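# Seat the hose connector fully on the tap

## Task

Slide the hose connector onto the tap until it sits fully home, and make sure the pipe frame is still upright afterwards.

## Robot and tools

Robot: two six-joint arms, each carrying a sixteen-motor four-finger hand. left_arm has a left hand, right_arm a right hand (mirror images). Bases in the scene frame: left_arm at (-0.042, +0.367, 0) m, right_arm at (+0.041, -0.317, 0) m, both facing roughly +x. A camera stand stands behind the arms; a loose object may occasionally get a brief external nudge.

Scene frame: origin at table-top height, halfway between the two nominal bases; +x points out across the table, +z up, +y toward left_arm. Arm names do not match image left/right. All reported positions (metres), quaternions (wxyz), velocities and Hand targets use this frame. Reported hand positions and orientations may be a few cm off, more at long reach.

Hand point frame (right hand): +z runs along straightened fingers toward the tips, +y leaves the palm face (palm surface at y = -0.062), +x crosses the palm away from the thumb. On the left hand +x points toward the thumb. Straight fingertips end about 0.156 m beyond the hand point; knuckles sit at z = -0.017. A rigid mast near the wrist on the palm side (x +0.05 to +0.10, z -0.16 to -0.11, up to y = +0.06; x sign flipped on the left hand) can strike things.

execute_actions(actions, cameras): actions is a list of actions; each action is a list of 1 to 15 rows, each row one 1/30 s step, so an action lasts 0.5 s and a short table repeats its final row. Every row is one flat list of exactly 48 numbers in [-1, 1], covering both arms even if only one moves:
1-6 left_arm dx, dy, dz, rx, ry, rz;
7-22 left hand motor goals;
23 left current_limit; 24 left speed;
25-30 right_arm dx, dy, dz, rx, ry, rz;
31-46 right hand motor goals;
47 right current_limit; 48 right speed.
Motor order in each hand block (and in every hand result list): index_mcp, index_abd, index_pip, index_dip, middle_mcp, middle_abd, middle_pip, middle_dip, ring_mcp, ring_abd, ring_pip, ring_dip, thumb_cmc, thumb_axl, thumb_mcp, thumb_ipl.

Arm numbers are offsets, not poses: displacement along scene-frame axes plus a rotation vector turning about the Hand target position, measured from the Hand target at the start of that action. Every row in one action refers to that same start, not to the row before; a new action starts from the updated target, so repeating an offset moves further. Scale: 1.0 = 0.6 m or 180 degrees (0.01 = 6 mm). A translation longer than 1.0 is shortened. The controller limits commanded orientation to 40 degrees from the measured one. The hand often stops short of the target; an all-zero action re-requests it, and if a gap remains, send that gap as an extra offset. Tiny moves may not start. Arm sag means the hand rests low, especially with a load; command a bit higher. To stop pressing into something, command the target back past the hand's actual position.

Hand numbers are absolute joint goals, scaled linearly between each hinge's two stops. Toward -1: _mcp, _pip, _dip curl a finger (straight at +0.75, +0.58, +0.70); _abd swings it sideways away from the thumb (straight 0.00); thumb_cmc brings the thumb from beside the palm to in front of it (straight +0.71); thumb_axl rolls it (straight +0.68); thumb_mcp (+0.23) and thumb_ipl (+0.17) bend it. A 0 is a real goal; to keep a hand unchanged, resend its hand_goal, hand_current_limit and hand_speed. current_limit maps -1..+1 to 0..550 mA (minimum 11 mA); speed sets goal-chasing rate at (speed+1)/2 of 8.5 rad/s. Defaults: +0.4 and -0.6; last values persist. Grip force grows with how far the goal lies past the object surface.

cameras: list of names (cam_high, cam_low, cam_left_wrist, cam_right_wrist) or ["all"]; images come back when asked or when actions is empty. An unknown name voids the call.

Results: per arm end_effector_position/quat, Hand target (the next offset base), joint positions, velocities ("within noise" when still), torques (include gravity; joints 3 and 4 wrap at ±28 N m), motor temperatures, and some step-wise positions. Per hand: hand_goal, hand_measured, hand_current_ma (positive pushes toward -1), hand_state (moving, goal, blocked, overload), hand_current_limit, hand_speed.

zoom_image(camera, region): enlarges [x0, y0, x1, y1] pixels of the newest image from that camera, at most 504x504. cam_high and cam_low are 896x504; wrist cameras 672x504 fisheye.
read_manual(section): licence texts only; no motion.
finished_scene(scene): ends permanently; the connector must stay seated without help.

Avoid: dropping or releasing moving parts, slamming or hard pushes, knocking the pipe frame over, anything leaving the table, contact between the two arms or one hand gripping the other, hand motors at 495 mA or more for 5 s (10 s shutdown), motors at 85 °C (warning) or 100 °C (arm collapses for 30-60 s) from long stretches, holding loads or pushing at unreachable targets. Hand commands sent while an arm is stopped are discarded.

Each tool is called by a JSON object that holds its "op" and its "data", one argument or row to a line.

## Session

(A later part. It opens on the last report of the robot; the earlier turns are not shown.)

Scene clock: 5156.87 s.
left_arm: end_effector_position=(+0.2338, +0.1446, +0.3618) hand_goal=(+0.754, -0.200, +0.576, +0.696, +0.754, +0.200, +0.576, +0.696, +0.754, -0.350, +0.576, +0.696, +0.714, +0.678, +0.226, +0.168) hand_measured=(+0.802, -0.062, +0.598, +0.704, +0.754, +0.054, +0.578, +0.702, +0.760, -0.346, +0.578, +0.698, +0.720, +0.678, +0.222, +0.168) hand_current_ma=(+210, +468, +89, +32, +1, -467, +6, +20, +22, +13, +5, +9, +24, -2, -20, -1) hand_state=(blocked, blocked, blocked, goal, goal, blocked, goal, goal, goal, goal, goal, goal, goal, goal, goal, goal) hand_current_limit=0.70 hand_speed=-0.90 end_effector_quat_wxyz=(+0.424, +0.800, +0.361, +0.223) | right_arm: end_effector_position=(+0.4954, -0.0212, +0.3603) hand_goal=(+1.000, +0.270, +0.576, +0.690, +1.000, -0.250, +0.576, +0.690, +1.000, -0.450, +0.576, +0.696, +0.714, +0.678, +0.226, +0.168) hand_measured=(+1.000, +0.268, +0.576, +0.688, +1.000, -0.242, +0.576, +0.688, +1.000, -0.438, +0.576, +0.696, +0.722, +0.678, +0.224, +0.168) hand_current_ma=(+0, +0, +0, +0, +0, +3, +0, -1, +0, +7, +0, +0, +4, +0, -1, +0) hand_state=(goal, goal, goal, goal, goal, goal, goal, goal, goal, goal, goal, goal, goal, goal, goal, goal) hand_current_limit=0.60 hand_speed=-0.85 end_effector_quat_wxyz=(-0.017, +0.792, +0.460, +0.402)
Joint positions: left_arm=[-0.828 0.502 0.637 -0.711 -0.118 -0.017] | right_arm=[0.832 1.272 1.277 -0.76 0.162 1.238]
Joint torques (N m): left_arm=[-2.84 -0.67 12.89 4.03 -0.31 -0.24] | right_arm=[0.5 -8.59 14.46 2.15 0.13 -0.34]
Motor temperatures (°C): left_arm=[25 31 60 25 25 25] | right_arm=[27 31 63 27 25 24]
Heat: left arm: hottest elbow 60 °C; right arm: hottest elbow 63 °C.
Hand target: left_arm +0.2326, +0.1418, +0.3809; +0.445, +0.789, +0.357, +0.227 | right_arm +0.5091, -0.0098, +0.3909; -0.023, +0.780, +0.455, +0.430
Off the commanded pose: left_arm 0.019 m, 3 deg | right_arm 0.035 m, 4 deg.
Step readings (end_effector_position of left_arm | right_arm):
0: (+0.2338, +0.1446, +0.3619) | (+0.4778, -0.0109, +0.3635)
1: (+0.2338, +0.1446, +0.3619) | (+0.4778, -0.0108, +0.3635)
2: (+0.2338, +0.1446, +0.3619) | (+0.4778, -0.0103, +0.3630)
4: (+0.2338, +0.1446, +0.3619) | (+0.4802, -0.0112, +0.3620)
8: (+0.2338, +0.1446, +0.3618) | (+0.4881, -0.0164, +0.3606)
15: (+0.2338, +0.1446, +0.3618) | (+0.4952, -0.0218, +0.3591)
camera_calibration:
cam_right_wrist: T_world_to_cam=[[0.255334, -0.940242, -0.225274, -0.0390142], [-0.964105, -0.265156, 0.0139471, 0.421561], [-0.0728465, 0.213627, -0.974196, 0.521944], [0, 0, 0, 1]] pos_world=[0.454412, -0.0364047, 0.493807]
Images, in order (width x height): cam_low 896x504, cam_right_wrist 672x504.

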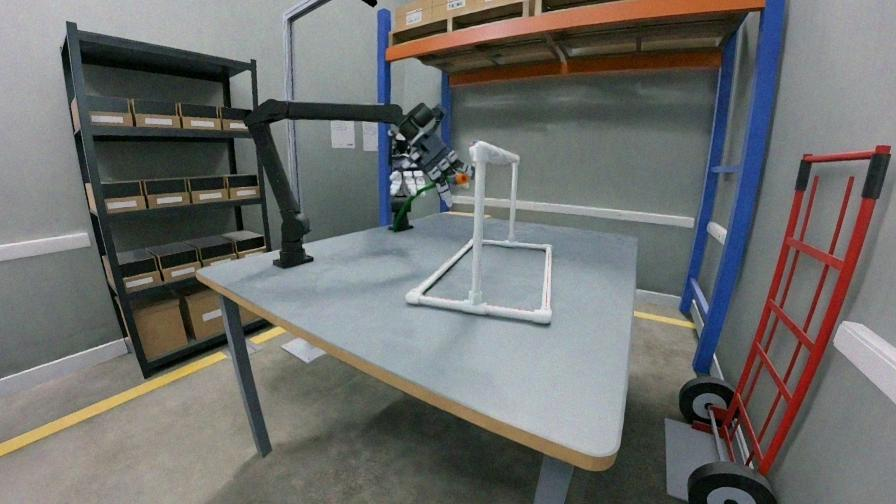

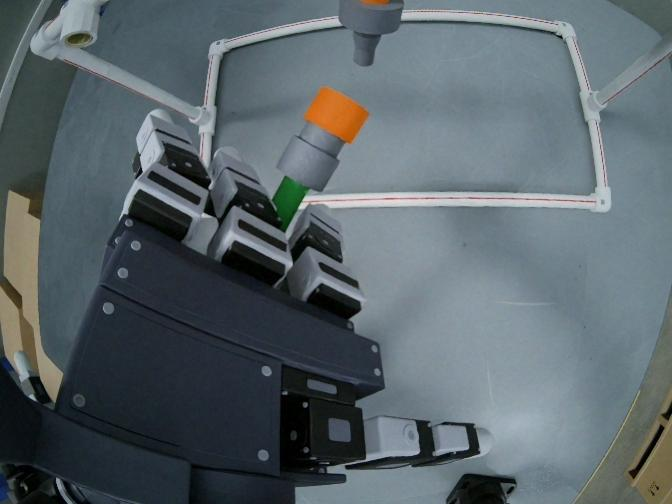

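{"op": "execute_actions", "data": {
  "actions": [
    [[0,0,0,0,0,0,0.754,-0.2,0.576,0.696,0.754,0.2,0.576,0.696,0.754,-0.35,0.576,0.696,0.714,0.678,0.226,0.168,0.7,-0.9,0.027,-0.013,0.006,0,0,0,1.0,0.27,0.576,0.69,1.0,-0.25,0.576,0.69,1.0,-0.45,0.576,0.696,0.714,0.678,0.226,0.168,0.6,-0.85]]
  ],
  "cameras": ["cam_right_wrist","cam_low", "cam_high"]
}}

{"op": "zoom_image", "data": {
  "camera": "cam_right_wrist",
  "region": [180, 80, 420, 300]
}}

{"op": "zoom_image", "data": {
  "camera": "cam_low",
  "region": [380, 120, 490, 230]
}}

{"op": "zoom_image", "data": {
  "camera": "cam_high",
  "region": [360, 80, 500, 240]
}}

Scene clock: 5175.43 s.
left_arm: end_effector_position=(+0.2338, +0.1446, +0.3618) hand_goal=(+0.754, -0.200, +0.576, +0.696, +0.754, +0.200, +0.576, +0.696, +0.754, -0.350, +0.576, +0.696, +0.714, +0.678, +0.226, +0.168) hand_measured=(+0.802, -0.062, +0.598, +0.706, +0.756, +0.054, +0.578, +0.702, +0.760, -0.346, +0.578, +0.698, +0.720, +0.678, +0.222, +0.168) hand_current_ma=(+210, +468, +89, +32, +3, -467, +6, +20, +22, +13, +5, +9, +24, -2, -20, -1) hand_state=(blocked, blocked, blocked, goal, goal, blocked, goal, goal, goal, goal, goal, goal, goal, goal, goal, goal) hand_current_limit=0.70 hand_speed=-0.90 end_effector_quat_wxyz=(+0.424, +0.800, +0.361, +0.223) | right_arm: end_effector_position=(+0.5111, -0.0275, +0.3645) hand_goal=(+1.000, +0.270, +0.576, +0.690, +1.000, -0.250, +0.576, +0.690, +1.000, -0.450, +0.576, +0.696, +0.714, +0.678, +0.226, +0.168) hand_measured=(+1.000, +0.268, +0.576, +0.688, +1.000, -0.242, +0.576, +0.688, +1.000, -0.438, +0.576, +0.696, +0.722, +0.678, +0.224, +0.168) hand_current_ma=(+0, +0, +0, +0, +0, +3, +0, -1, +0, +7, +0, +0, +4, +0, -1, +0) hand_state=(goal, goal, goal, goal, goal, goal, goal, goal, goal, goal, goal, goal, goal, goal, goal, goal) hand_current_limit=0.60 hand_speed=-0.85 end_effector_quat_wxyz=(-0.019, +0.791, +0.460, +0.403)
Joint positions: left_arm=[-0.828 0.502 0.637 -0.711 -0.118 -0.017] | right_arm=[0.794 1.288 1.301 -0.76 0.131 1.213]
Joint torques (N m): left_arm=[-2.84 -0.67 12.89 4.03 -0.3 -0.23] | right_arm=[0.67 -8.53 14.56 2.02 0.11 -0.31]
Motor temperatures (°C): left_arm=[25 31 60 25 25 25] | right_arm=[27 31 66 27 25 24]
Heat: left arm: hottest elbow 60 °C; right arm: hottest elbow 66 °C.
Hand target: left_arm +0.2326, +0.1419, +0.3809; +0.445, +0.789, +0.357, +0.227 | right_arm +0.5253, -0.0175, +0.3943; -0.023, +0.780, +0.455, +0.430
Off the commanded pose: left_arm 0.019 m, 3 deg | right_arm 0.035 m, 3 deg.
Step readings (end_effector_position of left_arm | right_arm):
0: (+0.2338, +0.1446, +0.3618) | (+0.4955, -0.0212, +0.3604)
1: (+0.2338, +0.1446, +0.3618) | (+0.4954, -0.0210, +0.3603)
2: (+0.2338, +0.1446, +0.3618) | (+0.4959, -0.0208, +0.3603)
4: (+0.2338, +0.1446, +0.3618) | (+0.4986, -0.0209, +0.3609)
8: (+0.2338, +0.1446, +0.3618) | (+0.5058, -0.0241, +0.3636)
15: (+0.2338, +0.1446, +0.3618) | (+0.5109, -0.0280, +0.3649)
camera_calibration:
cam_right_wrist: T_world_to_cam=[[0.256327, -0.93893, -0.229579, -0.0468436], [-0.963888, -0.266043, 0.0118707, 0.435506], [-0.0722238, 0.218246, -0.973218, 0.527861], [0, 0, 0, 1]] pos_world=[0.46991, -0.043323, 0.4978]
Images, in order (width x height): cam_high 896x504, cam_low 896x504, cam_right_wrist 672x504.

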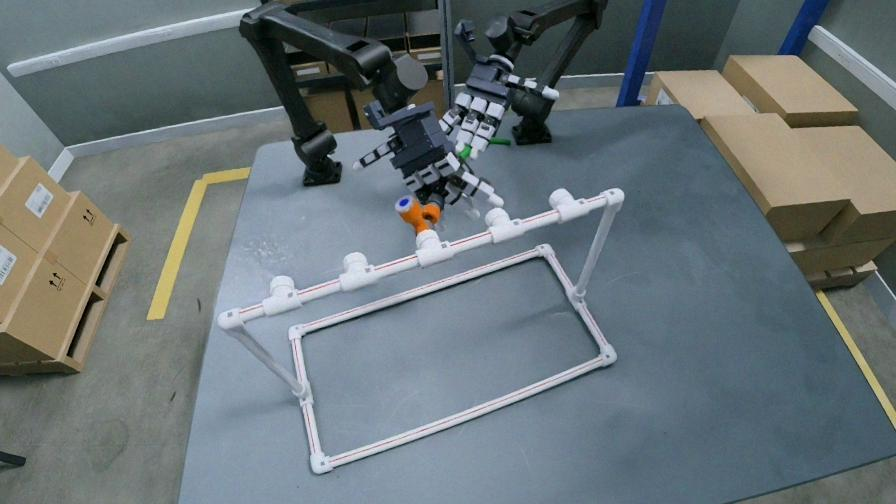

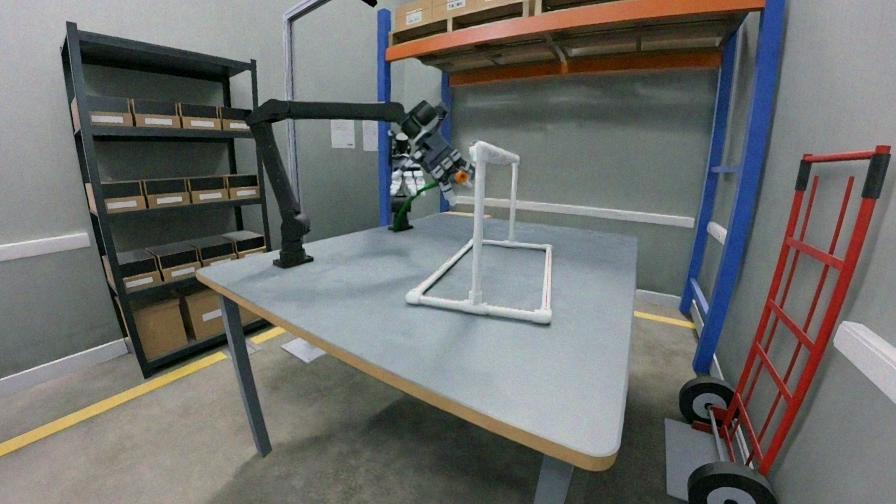

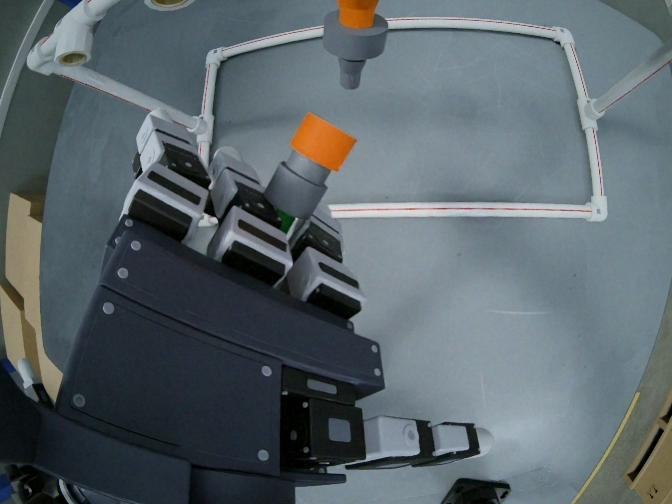

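Scaled by 2.100 from the camera's 672x504 image, which has a finer 960x720 frame.

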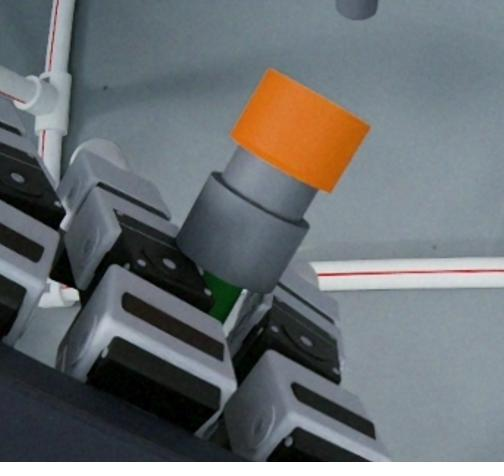

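Scaled by 4.582 from the camera's 896x504 image, which has a finer 1280x720 frame.

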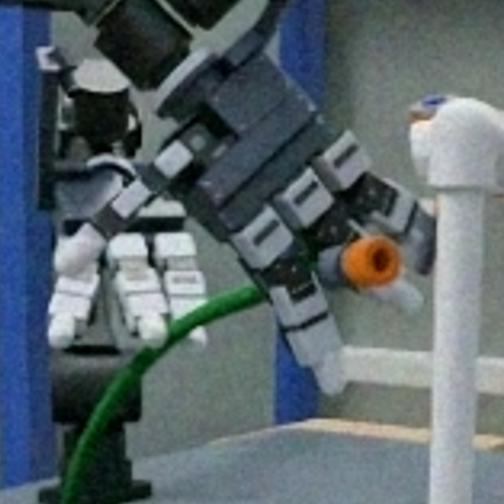

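Scaled by 3.150 from the camera's 896x504 image, which has a finer 1280x720 frame.

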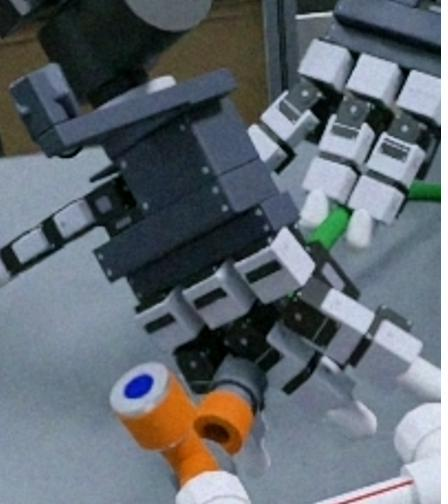

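{"op": "execute_actions", "data": {
  "actions": [
    [[0,0,0,0,0,0,0.754,-0.2,0.576,0.696,0.754,0.2,0.576,0.696,0.754,-0.35,0.576,0.696,0.714,0.678,0.226,0.168,0.7,-0.9,0,0,0,0,0,0,1.0,-0.15,0.576,0.69,1.0,0.15,0.576,0.69,1.0,-0.3,0.576,0.696,0.714,0.678,0.226,0.168,0.6,-0.9]],
    [[0,0,0,0,0,0,0.754,-0.2,0.576,0.696,0.754,0.2,0.576,0.696,0.754,-0.35,0.576,0.696,0.714,0.678,0.226,0.168,0.7,-0.9,0,0,0,0,0,0,1.0,-0.25,0.576,0.69,1.0,0.25,0.576,0.69,1.0,-0.3,0.576,0.696,0.714,0.678,0.226,0.168,0.7,-0.9]]
  ],
  "cameras": ["cam_right_wrist"]
}}

{"op": "zoom_image", "data": {
  "camera": "cam_right_wrist",
  "region": [180, 80, 420, 300]
}}

Scene clock: 5196.40 s.
left_arm: end_effector_position=(+0.2339, +0.1447, +0.3619) hand_goal=(+0.754, -0.200, +0.576, +0.696, +0.754, +0.200, +0.576, +0.696, +0.754, -0.350, +0.576, +0.696, +0.714, +0.678, +0.226, +0.168) hand_measured=(+0.802, -0.062, +0.598, +0.706, +0.754, +0.054, +0.578, +0.702, +0.760, -0.346, +0.578, +0.698, +0.720, +0.678, +0.222, +0.168) hand_current_ma=(+210, +467, +89, +32, +2, -467, +6, +20, +22, +13, +5, +9, +24, -2, -20, -1) hand_state=(blocked, blocked, blocked, goal, goal, blocked, goal, goal, goal, goal, goal, goal, goal, goal, goal, goal) hand_current_limit=0.70 hand_speed=-0.90 end_effector_quat_wxyz=(+0.424, +0.800, +0.361, +0.223) | right_arm: end_effector_position=(+0.5116, -0.0268, +0.3645) hand_goal=(+1.000, -0.250, +0.576, +0.690, +1.000, +0.250, +0.576, +0.690, +1.000, -0.300, +0.576, +0.696, +0.714, +0.678, +0.226, +0.168) hand_measured=(+1.000, +0.076, +0.576, +0.688, +0.990, -0.064, +0.576, +0.688, +1.000, -0.300, +0.576, +0.696, +0.720, +0.678, +0.224, +0.168) hand_current_ma=(+0, +467, +0, +0, -7, -467, +0, -1, +0, +0, +0, +0, +4, +0, -1, +0) hand_state=(goal, blocked, goal, goal, goal, blocked, goal, goal, goal, goal, goal, goal, goal, goal, goal, goal) hand_current_limit=0.70 hand_speed=-0.90 end_effector_quat_wxyz=(-0.018, +0.789, +0.463, +0.403)
Joint positions: left_arm=[-0.828 0.502 0.637 -0.711 -0.118 -0.017] | right_arm=[0.794 1.289 1.301 -0.76 0.13 1.205]
Joint torques (N m): left_arm=[-2.78 -0.67 12.89 4 -0.29 -0.24] | right_arm=[0.56 -9.05 14.39 2.11 0.14 -0.22]
Motor temperatures (°C): left_arm=[25 31 60 25 25 25] | right_arm=[27 32 65 27 25 24]
Heat: left arm: hottest elbow 60 °C; right arm: hottest elbow 65 °C.
Hand target: left_arm +0.2326, +0.1419, +0.3809; +0.445, +0.789, +0.357, +0.227 | right_arm +0.5253, -0.0174, +0.3944; -0.023, +0.780, +0.455, +0.430
Off the commanded pose: left_arm 0.019 m, 3 deg | right_arm 0.034 m, 3 deg.
Step readings (end_effector_position of left_arm | right_arm):
0: (+0.2338, +0.1446, +0.3618) | (+0.5112, -0.0274, +0.3647)
1: (+0.2338, +0.1446, +0.3618) | (+0.5112, -0.0274, +0.3647)
2: (+0.2338, +0.1446, +0.3618) | (+0.5112, -0.0274, +0.3647)
4: (+0.2338, +0.1446, +0.3618) | (+0.5112, -0.0274, +0.3647)
8: (+0.2338, +0.1446, +0.3618) | (+0.5112, -0.0274, +0.3648)
15: (+0.2338, +0.1446, +0.3618) | (+0.5113, -0.0272, +0.3647)
16: (+0.2338, +0.1446, +0.3618) | (+0.5113, -0.0271, +0.3647)
17: (+0.2339, +0.1447, +0.3619) | (+0.5113, -0.0270, +0.3647)
19: (+0.2339, +0.1447, +0.3619) | (+0.5114, -0.0269, +0.3646)
23: (+0.2339, +0.1447, +0.3619) | (+0.5116, -0.0268, +0.3645)
30: (+0.2339, +0.1447, +0.3619) | (+0.5116, -0.0268, +0.3645)
camera_calibration:
cam_right_wrist: T_world_to_cam=[[0.262501, -0.938515, -0.22424, -0.0513969], [-0.962295, -0.271783, 0.0110127, 0.435525], [-0.0712804, 0.212895, -0.974472, 0.527696], [0, 0, 0, 1]] pos_world=[0.47021, -0.042212, 0.497903]
Images, in order (width x height): cam_right_wrist 672x504.

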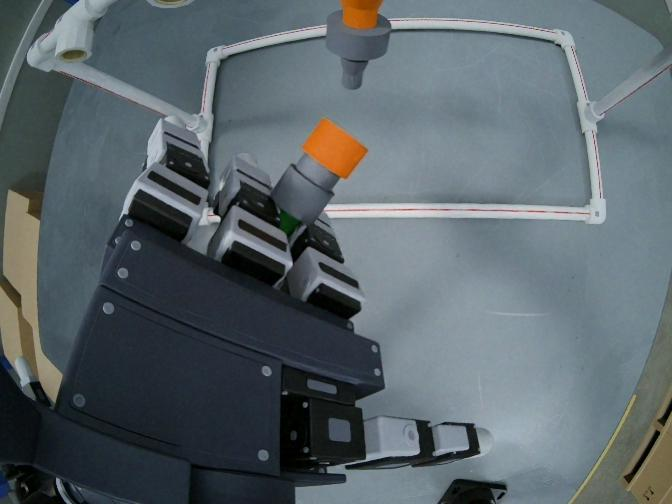

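Scaled by 2.100 from the camera's 672x504 image, which has a finer 960x720 frame.

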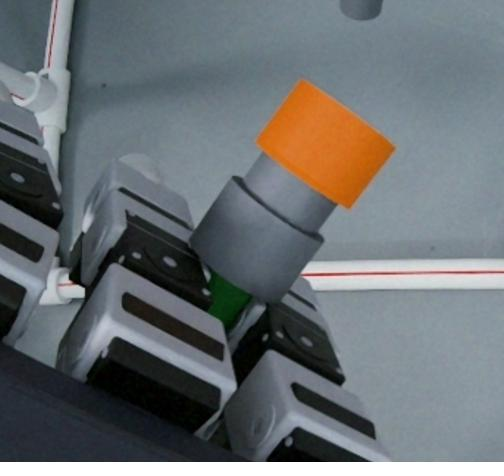

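{"op": "execute_actions", "data": {
  "actions": [
    [[0,0,0,0,0,0,0.754,0.1,0.576,0.696,0.754,-0.1,0.576,0.696,0.754,-0.35,0.576,0.696,0.714,0.678,0.226,0.168,0.4,-0.94,0,0,0,0,0,0,1.0,-0.25,0.576,0.69,1.0,0.25,0.576,0.69,1.0,-0.3,0.576,0.696,0.714,0.678,0.226,0.168,0.77,-0.9]]
  ],
  "cameras": ["cam_right_wrist","cam_low","cam_left_wrist"]
}}

{"op": "zoom_image", "data": {
  "camera": "cam_right_wrist",
  "region": [180, 80, 420, 300]
}}

{"op": "zoom_image", "data": {
  "camera": "cam_low",
  "region": [380, 120, 490, 230]
}}

Scene clock: 5212.20 s.
left_arm: end_effector_position=(+0.2342, +0.1447, +0.3628) hand_goal=(+0.754, +0.100, +0.576, +0.696, +0.754, -0.100, +0.576, +0.696, +0.754, -0.350, +0.576, +0.696, +0.714, +0.678, +0.226, +0.168) hand_measured=(+0.774, +0.096, +0.584, +0.700, +0.758, -0.096, +0.578, +0.700, +0.760, -0.346, +0.578, +0.698, +0.720, +0.678, +0.222, +0.168) hand_current_ma=(+84, -12, +25, +11, +16, +10, +6, +11, +22, +13, +5, +9, +24, -2, -20, -1) hand_state=(blocked, goal, goal, goal, goal, goal, goal, goal, goal, goal, goal, goal, goal, goal, goal, goal) hand_current_limit=0.40 hand_speed=-0.94 end_effector_quat_wxyz=(+0.425, +0.799, +0.361, +0.224) | right_arm: end_effector_position=(+0.5130, -0.0254, +0.3610) hand_goal=(+1.000, -0.250, +0.576, +0.690, +1.000, +0.250, +0.576, +0.690, +1.000, -0.300, +0.576, +0.696, +0.714, +0.678, +0.226, +0.168) hand_measured=(+1.000, +0.074, +0.570, +0.688, +0.990, -0.064, +0.574, +0.688, +1.000, -0.300, +0.576, +0.696, +0.720, +0.678, +0.224, +0.168) hand_current_ma=(+0, +487, -3, +0, -8, -487, +0, -1, +0, +0, +0, +0, +4, +0, -1, +0) hand_state=(goal, blocked, goal, goal, goal, blocked, goal, goal, goal, goal, goal, goal, goal, goal, goal, goal) hand_current_limit=0.77 hand_speed=-0.90 end_effector_quat_wxyz=(-0.016, +0.789, +0.466, +0.400)
Joint positions: left_arm=[-0.828 0.502 0.637 -0.707 -0.12 -0.017] | right_arm=[0.794 1.296 1.301 -0.76 0.13 1.201]
Joint torques (N m): left_arm=[-2.84 -0.67 12.92 3.84 -0.24 -0.23] | right_arm=[0.67 -9.23 14.41 2.02 0.16 -0.19]
Motor temperatures (°C): left_arm=[25 31 60 25 25 25] | right_arm=[27 31 66 27 25 24]
Heat: left arm: hottest elbow 60 °C; right arm: hottest elbow 66 °C.
Hand target: left_arm +0.2326, +0.1419, +0.3810; +0.445, +0.789, +0.357, +0.227 | right_arm +0.5253, -0.0175, +0.3945; -0.023, +0.779, +0.455, +0.430
Off the commanded pose: left_arm 0.018 m, 3 deg | right_arm 0.036 m, 4 deg.
Step readings (end_effector_position of left_arm | right_arm):
0: (+0.2339, +0.1447, +0.3619) | (+0.5116, -0.0268, +0.3645)
1: (+0.2339, +0.1447, +0.3619) | (+0.5116, -0.0268, +0.3645)
2: (+0.2339, +0.1447, +0.3619) | (+0.5116, -0.0268, +0.3645)
4: (+0.2339, +0.1447, +0.3619) | (+0.5116, -0.0267, +0.3646)
8: (+0.2339, +0.1447, +0.3619) | (+0.5116, -0.0267, +0.3646)
15: (+0.2339, +0.1447, +0.3619) | (+0.5116, -0.0267, +0.3646)
camera_calibration:
cam_left_wrist: T_world_to_cam=[[-0.749171, -0.329228, -0.574762, 0.400456], [-0.395958, 0.918216, -0.00985101, -0.0838701], [0.530998, 0.220201, -0.818262, 0.268051], [0, 0, 0, 1]] pos_world=[0.124466, 0.149827, 0.448676]
cam_right_wrist: T_world_to_cam=[[0.264333, -0.939446, -0.218103, -0.0543938], [-0.961485, -0.274364, 0.0164936, 0.43484], [-0.0753345, 0.205343, -0.975786, 0.526399], [0, 0, 0, 1]] pos_world=[0.472126, -0.0398881, 0.494617]
Images, in order (width x height): cam_low 896x504, cam_left_wrist 672x504, cam_right_wrist 672x504.

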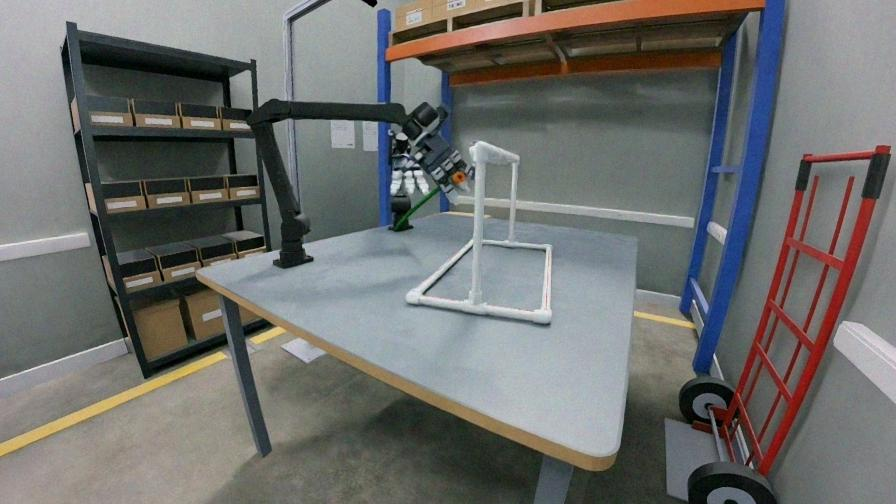

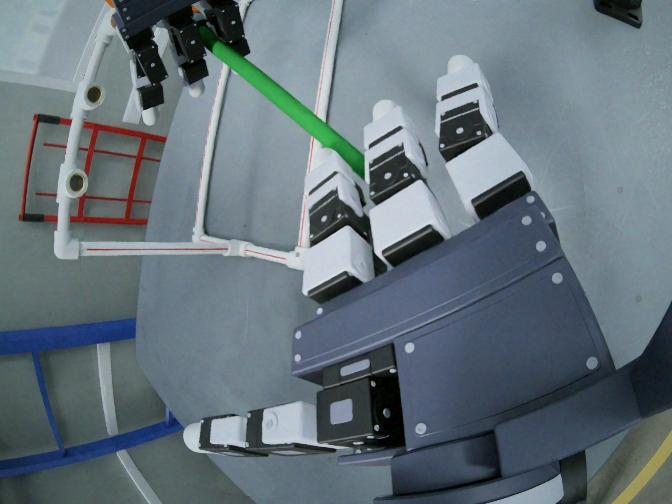

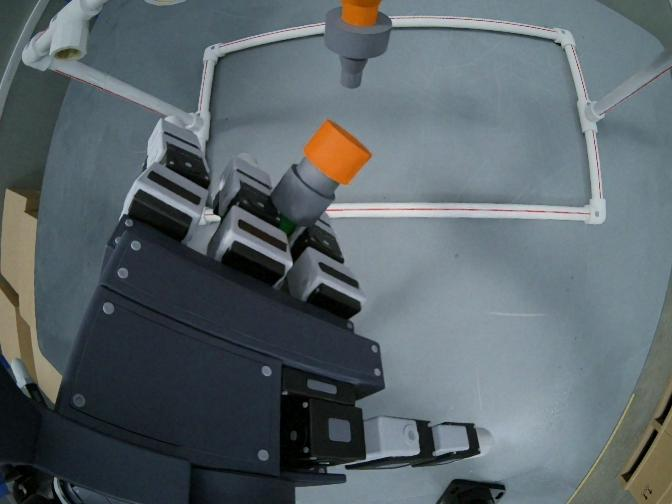

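Scaled by 2.100 from the camera's 672x504 image, which has a finer 960x720 frame.

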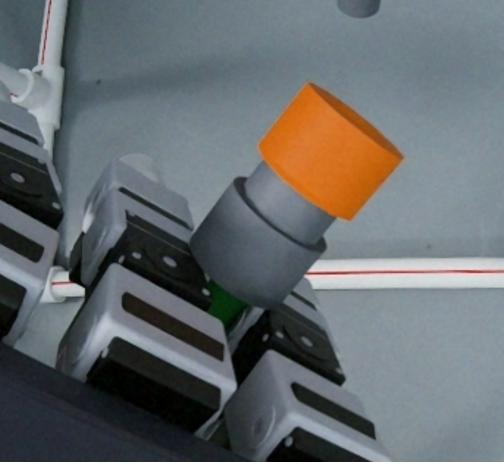

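Scaled by 4.582 from the camera's 896x504 image, which has a finer 1280x720 frame.

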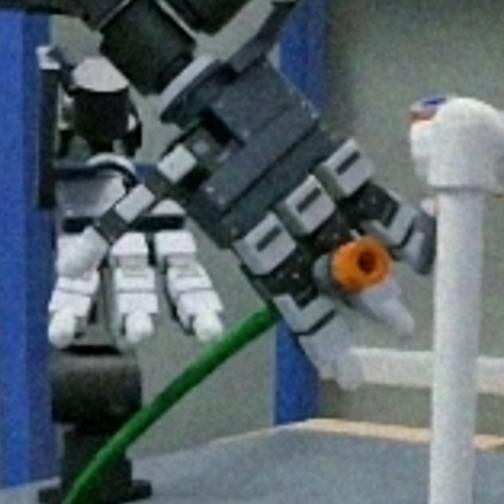

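{"op": "execute_actions", "data": {
  "actions": [
    [[-0.0512,0.0459,0.0975,0,0,0,0.754,0.1,0.576,0.696,0.754,-0.1,0.576,0.696,0.754,-0.35,0.576,0.696,0.714,0.678,0.226,0.168,0.4,-0.5,-0.042,0.0125,-0.0375,0,0,0,1.0,-0.25,0.576,0.69,1.0,0.25,0.576,0.69,1.0,-0.3,0.576,0.696,0.714,0.678,0.226,0.168,0.77,-0.9]],
    [[-0.0512,0.0459,0.0975,0,0,0,0.754,0.1,0.576,0.696,0.754,-0.1,0.576,0.696,0.754,-0.35,0.576,0.696,0.714,0.678,0.226,0.168,0.4,-0.5,-0.042,0.0125,-0.0375,0,0,0,1.0,-0.25,0.576,0.69,1.0,0.25,0.576,0.69,1.0,-0.3,0.576,0.696,0.714,0.678,0.226,0.168,0.77,-0.9]]
  ],
  "cameras": ["cam_right_wrist","cam_high"]
}}

Scene clock: 5277.20 s.
left_arm: end_effector_position=(+0.1745, +0.1954, +0.4738) hand_goal=(+0.754, +0.100, +0.576, +0.696, +0.754, -0.100, +0.576, +0.696, +0.754, -0.350, +0.576, +0.696, +0.714, +0.678, +0.226, +0.168) hand_measured=(+0.770, +0.096, +0.582, +0.700, +0.760, -0.096, +0.578, +0.700, +0.762, -0.346, +0.578, +0.698, +0.722, +0.678, +0.222, +0.168) hand_current_ma=(+63, -11, +20, +10, +24, +9, +6, +10, +29, +13, +5, +9, +26, -2, -20, -1) hand_state=(goal, goal, goal, goal, goal, goal, goal, goal, goal, goal, goal, goal, goal, goal, goal, goal) hand_current_limit=0.40 hand_speed=-0.50 end_effector_quat_wxyz=(+0.430, +0.798, +0.356, +0.226) | right_arm: end_effector_position=(+0.4781, -0.0018, +0.3374) hand_goal=(+1.000, -0.250, +0.576, +0.690, +1.000, +0.250, +0.576, +0.690, +1.000, -0.300, +0.576, +0.696, +0.714, +0.678, +0.226, +0.168) hand_measured=(+1.000, +0.074, +0.570, +0.688, +0.988, -0.062, +0.574, +0.688, +1.000, -0.298, +0.576, +0.696, +0.720, +0.678, +0.224, +0.168) hand_current_ma=(+0, +487, -3, +0, -8, -487, +0, -1, +0, +0, +0, +0, +4, +0, -1, +0) hand_state=(goal, blocked, goal, goal, goal, blocked, goal, goal, goal, goal, goal, goal, goal, goal, goal, goal) hand_current_limit=0.77 hand_speed=-0.90 end_effector_quat_wxyz=(-0.012, +0.781, +0.469, +0.411)
Joint positions: left_arm=[-0.907 0.381 0.924 -1.108 -0.184 -0.051] | right_arm=[0.896 1.27 1.201 -0.675 0.211 1.25]
Joint torques (N m): left_arm=[-2.73 2.84 14.42 2.7 -0.36 -0.3] | right_arm=[1.67 -10.7 9.25 2.51 0.32 0.06]
Motor temperatures (°C): left_arm=[25 30 60 25 25 25] | right_arm=[27 33 67 27 25 24]
Heat: left arm: hottest elbow 60 °C; right arm: hottest elbow 67 °C.
Hand target: left_arm +0.1711, +0.1969, +0.4979; +0.445, +0.789, +0.357, +0.227 | right_arm +0.4749, -0.0024, +0.3495; -0.023, +0.779, +0.455, +0.430
Off the commanded pose: left_arm 0.024 m, 2 deg | right_arm 0.012 m, 3 deg.
Step readings (end_effector_position of left_arm | right_arm):
0: (+0.2342, +0.1447, +0.3628) | (+0.5130, -0.0254, +0.3610)
1: (+0.2342, +0.1447, +0.3628) | (+0.5130, -0.0255, +0.3611)
2: (+0.2332, +0.1456, +0.3623) | (+0.5131, -0.0258, +0.3616)
4: (+0.2282, +0.1504, +0.3608) | (+0.5131, -0.0248, +0.3641)
8: (+0.2147, +0.1634, +0.3788) | (+0.5088, -0.0152, +0.3670)
15: (+0.2051, +0.1701, +0.4133) | (+0.5038, -0.0102, +0.3616)
16: (+0.2046, +0.1701, +0.4133) | (+0.5038, -0.0105, +0.3611)
17: (+0.2033, +0.1710, +0.4124) | (+0.5027, -0.0103, +0.3599)
19: (+0.1986, +0.1751, +0.4137) | (+0.4990, -0.0120, +0.3559)
23: (+0.1865, +0.1868, +0.4424) | (+0.4859, -0.0097, +0.3424)
30: (+0.1746, +0.1967, +0.4777) | (+0.4781, -0.0016, +0.3372)
camera_calibration:
cam_right_wrist: T_world_to_cam=[[0.279685, -0.936451, -0.211747, -0.0376382], [-0.958796, -0.283887, -0.0109307, 0.416106], [-0.0498759, 0.206079, -0.977263, 0.484212], [0, 0, 0, 1]] pos_world=[0.433638, -0.0169052, 0.469781]
Images, in order (width x height): cam_high 896x504, cam_right_wrist 672x504.

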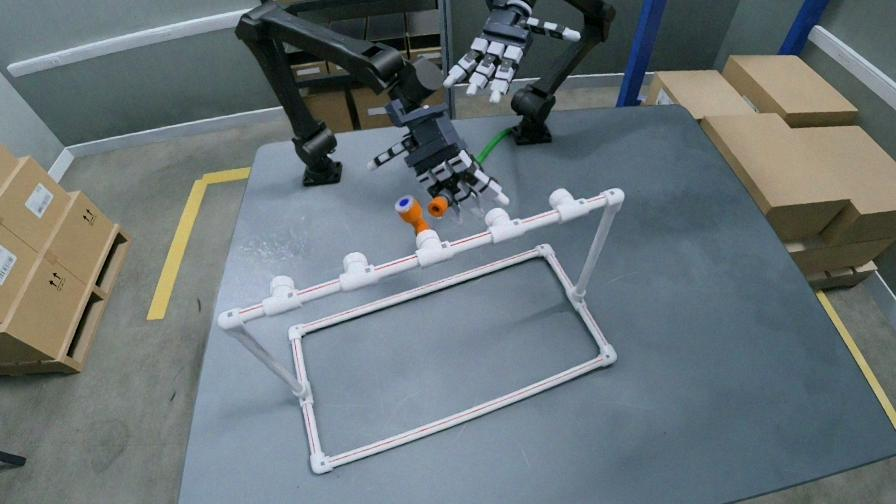

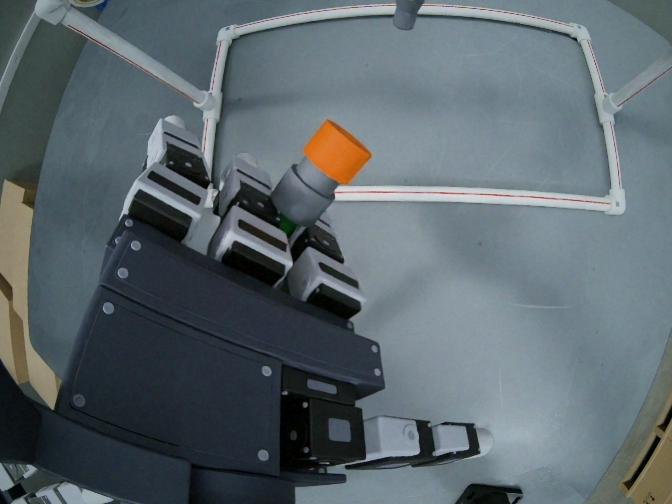

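{"op": "execute_actions", "data": {
  "actions": [
    [[0.107,0.058,0.033,-0.045,0.117,0.1438,0.754,0.0,0.576,0.696,0.754,0.0,0.576,0.696,0.754,0,0.576,0.696,0.714,0.678,0.226,0.168,0.4,-0.5,0.008,0.012,-0.017,-0.0513,-0.111,0.0069,1.0,-0.25,0.576,0.69,1.0,0.25,0.576,0.69,1.0,-0.3,0.576,0.696,0.714,0.678,0.226,0.168,0.77,-0.9]],
    [[0.107,0.058,0.033,-0.045,0.117,0.1438,0.754,0.0,0.576,0.696,0.754,0.0,0.576,0.696,0.754,0,0.576,0.696,0.714,0.678,0.226,0.168,0.4,-0.5,0.008,0.012,-0.017,-0.0513,-0.111,0.0069,1.0,-0.25,0.576,0.69,1.0,0.25,0.576,0.69,1.0,-0.3,0.576,0.696,0.714,0.678,0.226,0.168,0.77,-0.9]]
  ],
  "cameras": ["cam_right_wrist","cam_high","cam_low"]
}}

{"op": "zoom_image", "data": {
  "camera": "cam_right_wrist",
  "region": [180, 0, 460, 260]
}}

{"op": "zoom_image", "data": {
  "camera": "cam_low",
  "region": [380, 120, 500, 240]
}}

{"op": "zoom_image", "data": {
  "camera": "cam_high",
  "region": [370, 80, 520, 260]
}}

Scene clock: 5294.73 s.
left_arm: end_effector_position=(+0.3007, +0.2605, +0.5147) hand_goal=(+0.754, +0.000, +0.576, +0.696, +0.754, +0.000, +0.576, +0.696, +0.754, +0.000, +0.576, +0.696, +0.714, +0.678, +0.226, +0.168) hand_measured=(+0.762, +0.004, +0.580, +0.698, +0.760, -0.002, +0.578, +0.700, +0.760, -0.002, +0.578, +0.698, +0.722, +0.678, +0.222, +0.168) hand_current_ma=(+29, +11, +14, +9, +21, -4, +6, +10, +24, -4, +5, +9, +28, -2, -20, -1) hand_state=(goal, goal, goal, goal, goal, goal, goal, goal, goal, goal, goal, goal, goal, goal, goal, goal) hand_current_limit=0.40 hand_speed=-0.50 end_effector_quat_wxyz=(+0.238, +0.534, +0.809, +0.061) | right_arm: end_effector_position=(+0.4805, +0.0145, +0.3270) hand_goal=(+1.000, -0.250, +0.576, +0.690, +1.000, +0.250, +0.576, +0.690, +1.000, -0.300, +0.576, +0.696, +0.714, +0.678, +0.226, +0.168) hand_measured=(+1.000, +0.074, +0.584, +0.688, +0.990, -0.056, +0.580, +0.688, +1.000, -0.298, +0.576, +0.696, +0.720, +0.678, +0.224, +0.168) hand_current_ma=(+0, +487, +4, +0, -7, -487, +2, -1, +0, +0, +0, +0, +4, +0, -1, +0) hand_state=(goal, blocked, goal, goal, goal, blocked, goal, goal, goal, goal, goal, goal, goal, goal, goal, goal) hand_current_limit=0.77 hand_speed=-0.90 end_effector_quat_wxyz=(+0.239, +0.580, +0.515, +0.584)
Joint positions: left_arm=[-0.618 1.053 1.657 -1.693 -0.124 -0.969] | right_arm=[0.963 1.365 0.815 0.305 0.569 0.59]
Joint torques (N m): left_arm=[-0.79 -4.6 13.44 1.84 -0.16 -0.29] | right_arm=[-0.03 -9.82 8.14 2.81 0.25 -0.45]
Motor temperatures (°C): left_arm=[25 30 63 25 25 25] | right_arm=[26 33 62 27 25 24]
Heat: left arm: hottest elbow 63 °C; right arm: hottest elbow 62 °C.
Hand target: left_arm +0.2995, +0.2665, +0.5374; +0.253, +0.519, +0.814, +0.056 | right_arm +0.4845, +0.0119, +0.3292; +0.247, +0.570, +0.514, +0.592
Off the commanded pose: left_arm 0.024 m, 3 deg | right_arm 0.005 m, 2 deg.
joint sent to its limit (left arm) — joint 4 (wrist pitch), lower limit. The joint targets still meet the commanded pose.
Step readings (end_effector_position of left_arm | right_arm):
0: (+0.1745, +0.1954, +0.4738) | (+0.4781, -0.0018, +0.3374)
1: (+0.1748, +0.1957, +0.4736) | (+0.4784, -0.0026, +0.3373)
2: (+0.1771, +0.1983, +0.4732) | (+0.4797, -0.0057, +0.3392)
4: (+0.1860, +0.2046, +0.4751) | (+0.4797, -0.0104, +0.3435)
8: (+0.2132, +0.2134, +0.4889) | (+0.4758, -0.0100, +0.3323)
15: (+0.2339, +0.2167, +0.4890) | (+0.4771, -0.0025, +0.3311)
16: (+0.2348, +0.2176, +0.4885) | (+0.4776, -0.0021, +0.3328)
17: (+0.2377, +0.2207, +0.4874) | (+0.4780, -0.0035, +0.3368)
19: (+0.2464, +0.2304, +0.4934) | (+0.4772, -0.0072, +0.3437)
23: (+0.2783, +0.2496, +0.5174) | (+0.4775, -0.0043, +0.3343)
30: (+0.3036, +0.2545, +0.5109) | (+0.4802, +0.0100, +0.3142)
camera_calibration:
cam_right_wrist: T_world_to_cam=[[0.311345, -0.913252, 0.262746, -0.19603], [-0.745324, -0.406197, -0.528673, 0.491476], [0.589538, -0.0312309, -0.807136, 0.111343], [0, 0, 0, 1]] pos_world=[0.361701, 0.0240883, 0.401205]
Images, in order (width x height): cam_high 896x504, cam_low 896x504, cam_right_wrist 672x504.

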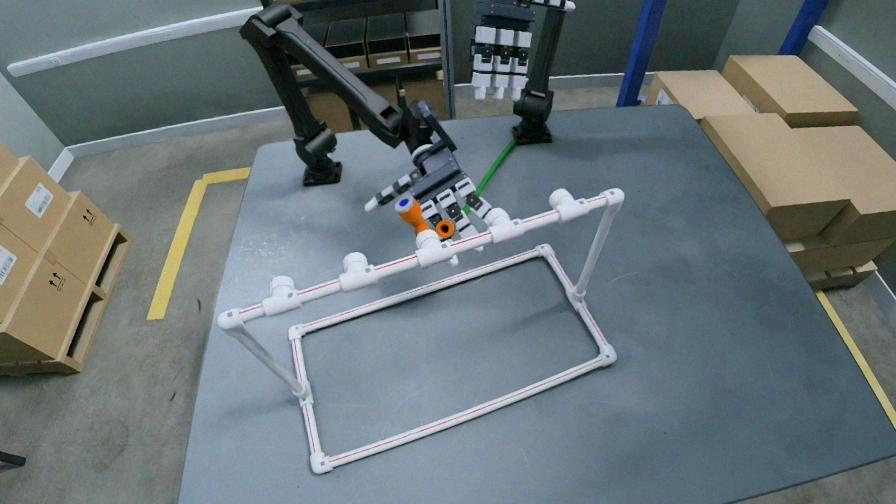

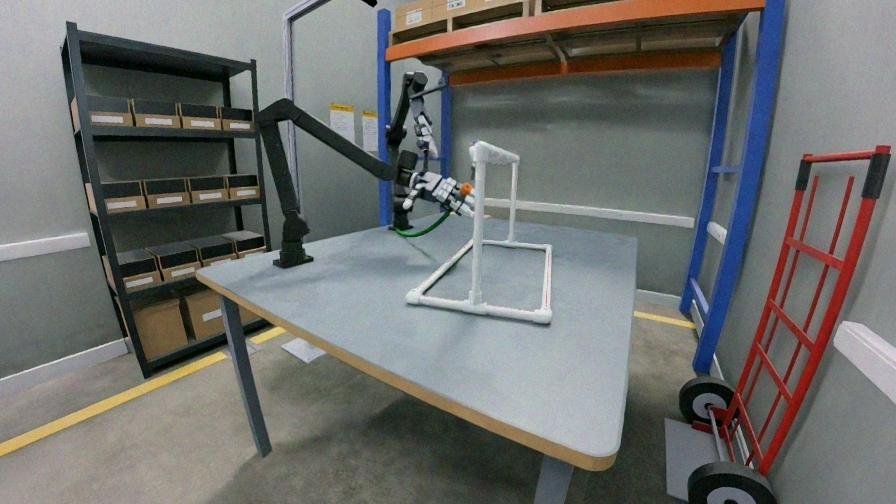

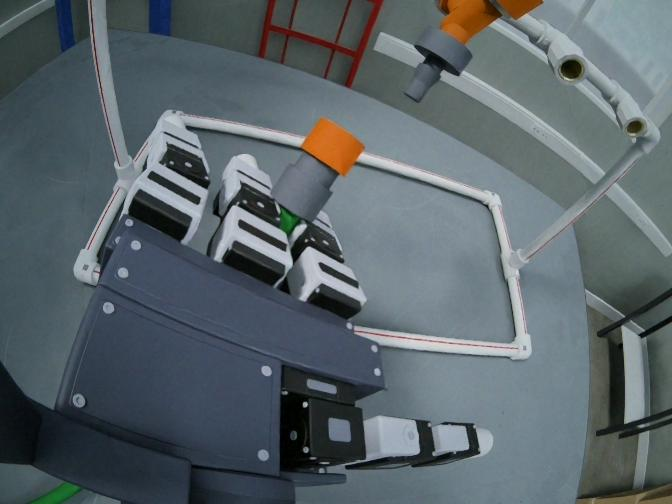

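Scaled by 1.800 from the camera's 672x504 image, which has a finer 960x720 frame.

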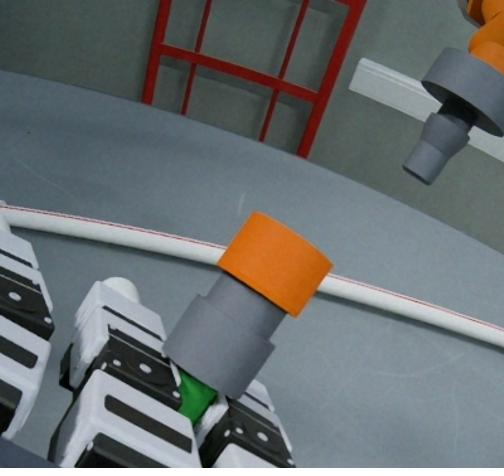

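Scaled by 4.200 from the camera's 896x504 image, which has a finer 1280x720 frame.

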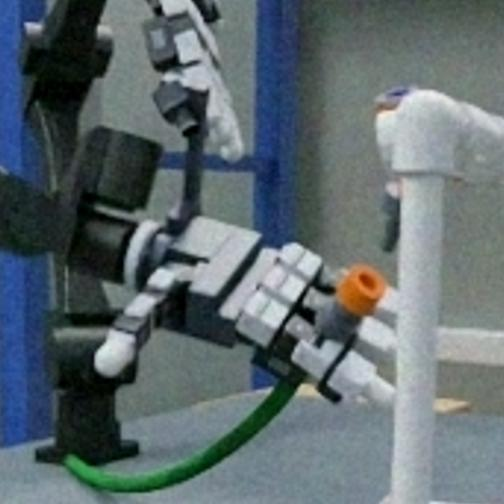

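Scaled by 2.800 from the camera's 896x504 image, which has a finer 1280x720 frame.

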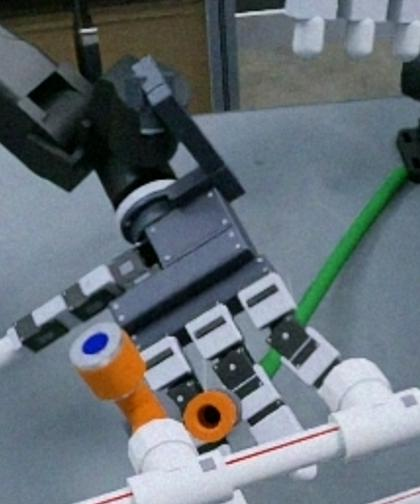

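{"op": "execute_actions", "data": {
  "actions": [
    [[0.15,0.02,-0.03,0,0,0,0.754,0.0,0.576,0.696,0.754,0.0,0.576,0.696,0.754,0,0.576,0.696,0.2,0.678,0.226,0.168,0.4,-0.5,0.0085,-0.035,-0.0172,0,0,0,1.0,-0.25,0.576,0.69,1.0,0.25,0.576,0.69,1.0,-0.3,0.576,0.696,0.714,0.678,0.226,0.168,0.77,-0.9]],
    [[0.15,-0.042,0.058,-0.1093,-0.0488,0.1022,0.754,0.0,0.576,0.696,0.754,0.0,0.576,0.696,0.754,0,0.576,0.696,-0.2,0.678,0.226,0.168,0.4,-0.5,0,0,0,0,0,0,1.0,-0.25,0.576,0.69,1.0,0.25,0.576,0.69,1.0,-0.3,0.576,0.696,0.714,0.678,0.226,0.168,0.77,-0.9]],
    [[0.15,-0.042,0.058,-0.1093,-0.0488,0.1022,0.754,0.0,0.576,0.696,0.754,0.0,0.576,0.696,0.754,0,0.576,0.696,-0.571,0.678,0.226,0.168,0.4,-0.5,0,0,0,0,0,0,1.0,-0.25,0.576,0.69,1.0,0.25,0.576,0.69,1.0,-0.3,0.576,0.696,0.714,0.678,0.226,0.168,0.77,-0.9]]
  ],
  "cameras": ["cam_right_wrist","cam_high","cam_low"]
}}

{"op": "zoom_image", "data": {
  "camera": "cam_right_wrist",
  "region": [200, 0, 480, 260]
}}

{"op": "zoom_image", "data": {
  "camera": "cam_low",
  "region": [410, 120, 510, 220]
}}

Scene clock: 5375.00 s.
left_arm: end_effector_position=(+0.5724, +0.2282, +0.5623) hand_goal=(+0.754, +0.000, +0.576, +0.696, +0.754, +0.000, +0.576, +0.696, +0.754, +0.000, +0.576, +0.696, -0.570, +0.678, +0.226, +0.168) hand_measured=(+0.756, +0.004, +0.578, +0.698, +0.756, +0.002, +0.578, +0.698, +0.756, +0.002, +0.578, +0.698, -0.552, +0.678, +0.222, +0.168) hand_current_ma=(+7, +11, +9, +8, +6, +7, +6, +9, +7, +7, +5, +9, +66, -2, -20, -1) hand_state=(goal, goal, goal, goal, goal, goal, goal, goal, goal, goal, goal, goal, goal, goal, goal, goal) hand_current_limit=0.40 hand_speed=-0.50 end_effector_quat_wxyz=(+0.482, +0.126, +0.865, -0.059) | right_arm: end_effector_position=(+0.4900, -0.0077, +0.3099) hand_goal=(+1.000, -0.250, +0.576, +0.690, +1.000, +0.250, +0.576, +0.690, +1.000, -0.300, +0.576, +0.696, +0.714, +0.678, +0.226, +0.168) hand_measured=(+1.000, +0.074, +0.584, +0.688, +0.990, -0.056, +0.580, +0.688, +1.000, -0.298, +0.576, +0.696, +0.720, +0.678, +0.224, +0.168) hand_current_ma=(+0, +487, +4, +0, -7, -487, +2, -1, +0, +0, +0, +0, +4, +0, -1, +0) hand_state=(goal, blocked, goal, goal, goal, blocked, goal, goal, goal, goal, goal, goal, goal, goal, goal, goal) hand_current_limit=0.77 hand_speed=-0.90 end_effector_quat_wxyz=(+0.242, +0.578, +0.518, +0.582)
Joint positions: left_arm=[-0.407 1.629 2.2 -1.13 -0.099 -1.61] | right_arm=[0.909 1.365 0.759 0.368 0.519 0.566]
Joint torques (N m): left_arm=[-2.14 -13.86 14.91 2.61 -0.34 -0.16] | right_arm=[0.79 -9.64 8.14 2.88 0.22 -0.44]
Motor temperatures (°C): left_arm=[25 30 61 24 25 25] | right_arm=[26 31 53 27 25 24]
Heat: left arm: hottest elbow 61 °C; right arm: hottest elbow 53 °C.
Hand target: left_arm +0.5695, +0.2281, +0.5890; +0.496, +0.115, +0.858, -0.065 | right_arm +0.4896, -0.0092, +0.3187; +0.247, +0.570, +0.514, +0.592
Off the commanded pose: left_arm 0.027 m, 2 deg | right_arm 0.009 m, 2 deg.
Step readings (end_effector_position of left_arm | right_arm):
0: (+0.3007, +0.2605, +0.5146) | (+0.4805, +0.0145, +0.3270)
1: (+0.3009, +0.2606, +0.5143) | (+0.4804, +0.0146, +0.3267)
2: (+0.3025, +0.2603, +0.5127) | (+0.4807, +0.0147, +0.3258)
4: (+0.3150, +0.2653, +0.5115) | (+0.4818, +0.0125, +0.3223)
8: (+0.3561, +0.2870, +0.5039) | (+0.4864, -0.0009, +0.3108)
15: (+0.3887, +0.2814, +0.4751) | (+0.4900, -0.0081, +0.3090)
16: (+0.3895, +0.2803, +0.4750) | (+0.4900, -0.0080, +0.3093)
17: (+0.3920, +0.2772, +0.4768) | (+0.4900, -0.0079, +0.3094)
19: (+0.4078, +0.2663, +0.4934) | (+0.4900, -0.0079, +0.3095)
23: (+0.4474, +0.2529, +0.5331) | (+0.4900, -0.0078, +0.3097)
30: (+0.4741, +0.2511, +0.5282) | (+0.4900, -0.0077, +0.3098)
31: (+0.4767, +0.2506, +0.5250) | (+0.4900, -0.0077, +0.3098)
32: (+0.4811, +0.2492, +0.5238) | (+0.4900, -0.0077, +0.3098)
34: (+0.5013, +0.2416, +0.5335) | (+0.4900, -0.0077, +0.3098)
38: (+0.5444, +0.2300, +0.5578) | (+0.4900, -0.0077, +0.3099)
45: (+0.5714, +0.2281, +0.5570) | (+0.4900, -0.0077, +0.3099)
camera_calibration:
cam_right_wrist: T_world_to_cam=[[0.310943, -0.910823, 0.271508, -0.217253], [-0.744067, -0.411022, -0.526711, 0.479177], [0.591336, -0.038243, -0.805518, 0.0897923], [0, 0, 0, 1]] pos_world=[0.370996, 0.00250713, 0.383703]
Images, in order (width x height): cam_high 896x504, cam_low 896x504, cam_right_wrist 672x504.

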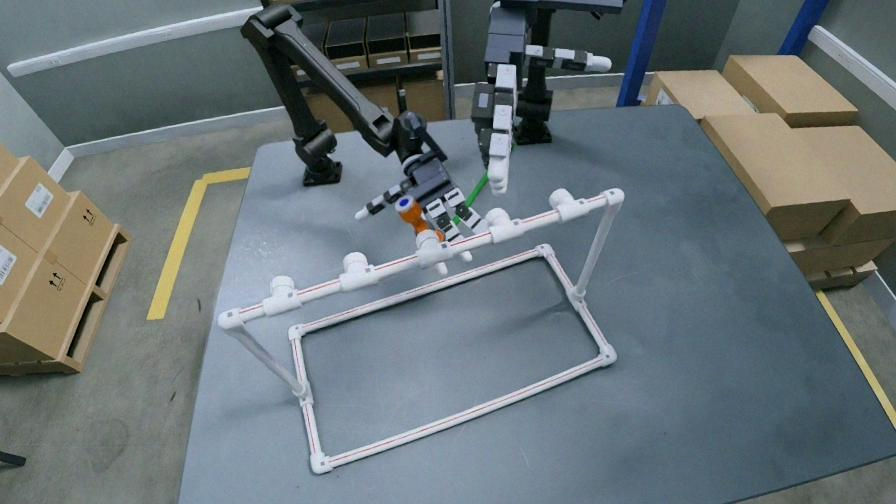

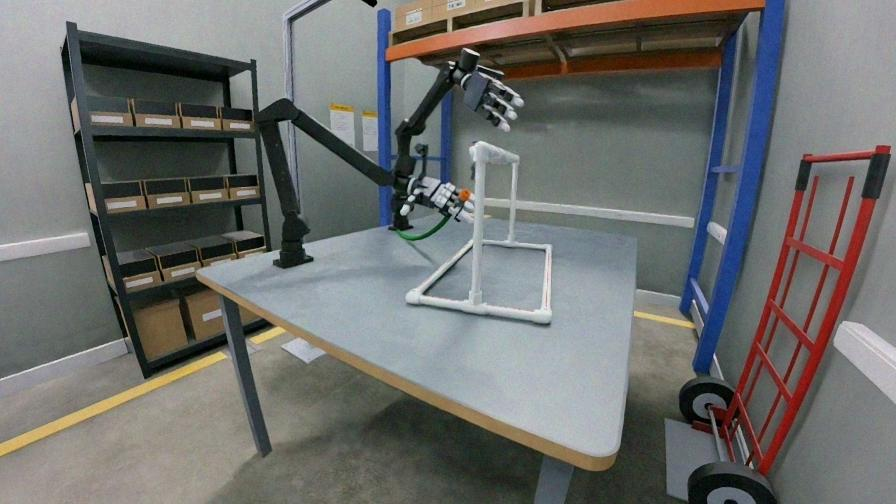

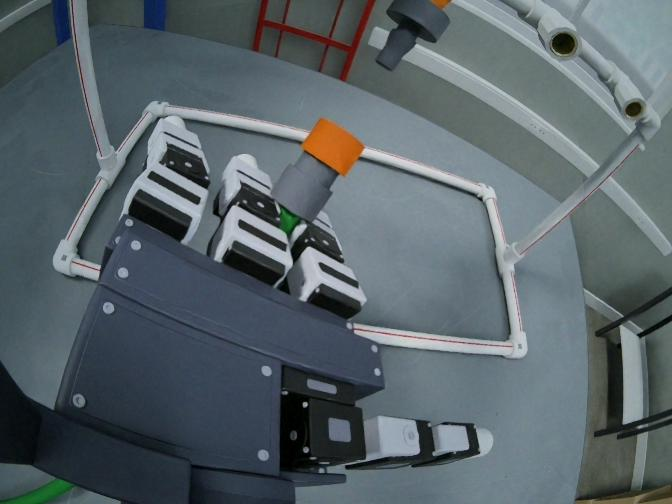

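Scaled by 1.800 from the camera's 672x504 image, which has a finer 960x720 frame.

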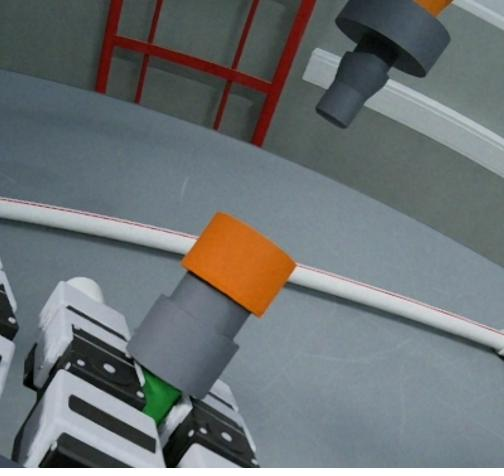

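Scaled by 5.040 from the camera's 896x504 image, which has a finer 1280x720 frame.

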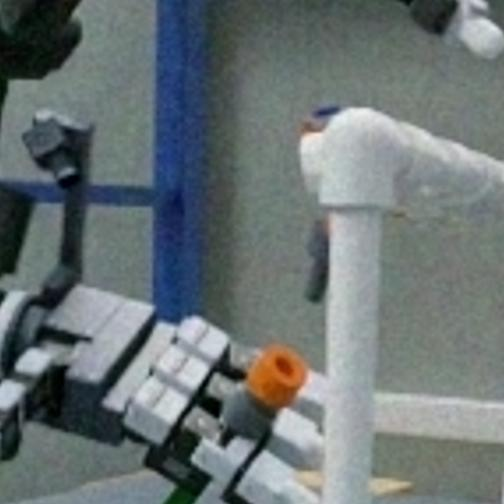

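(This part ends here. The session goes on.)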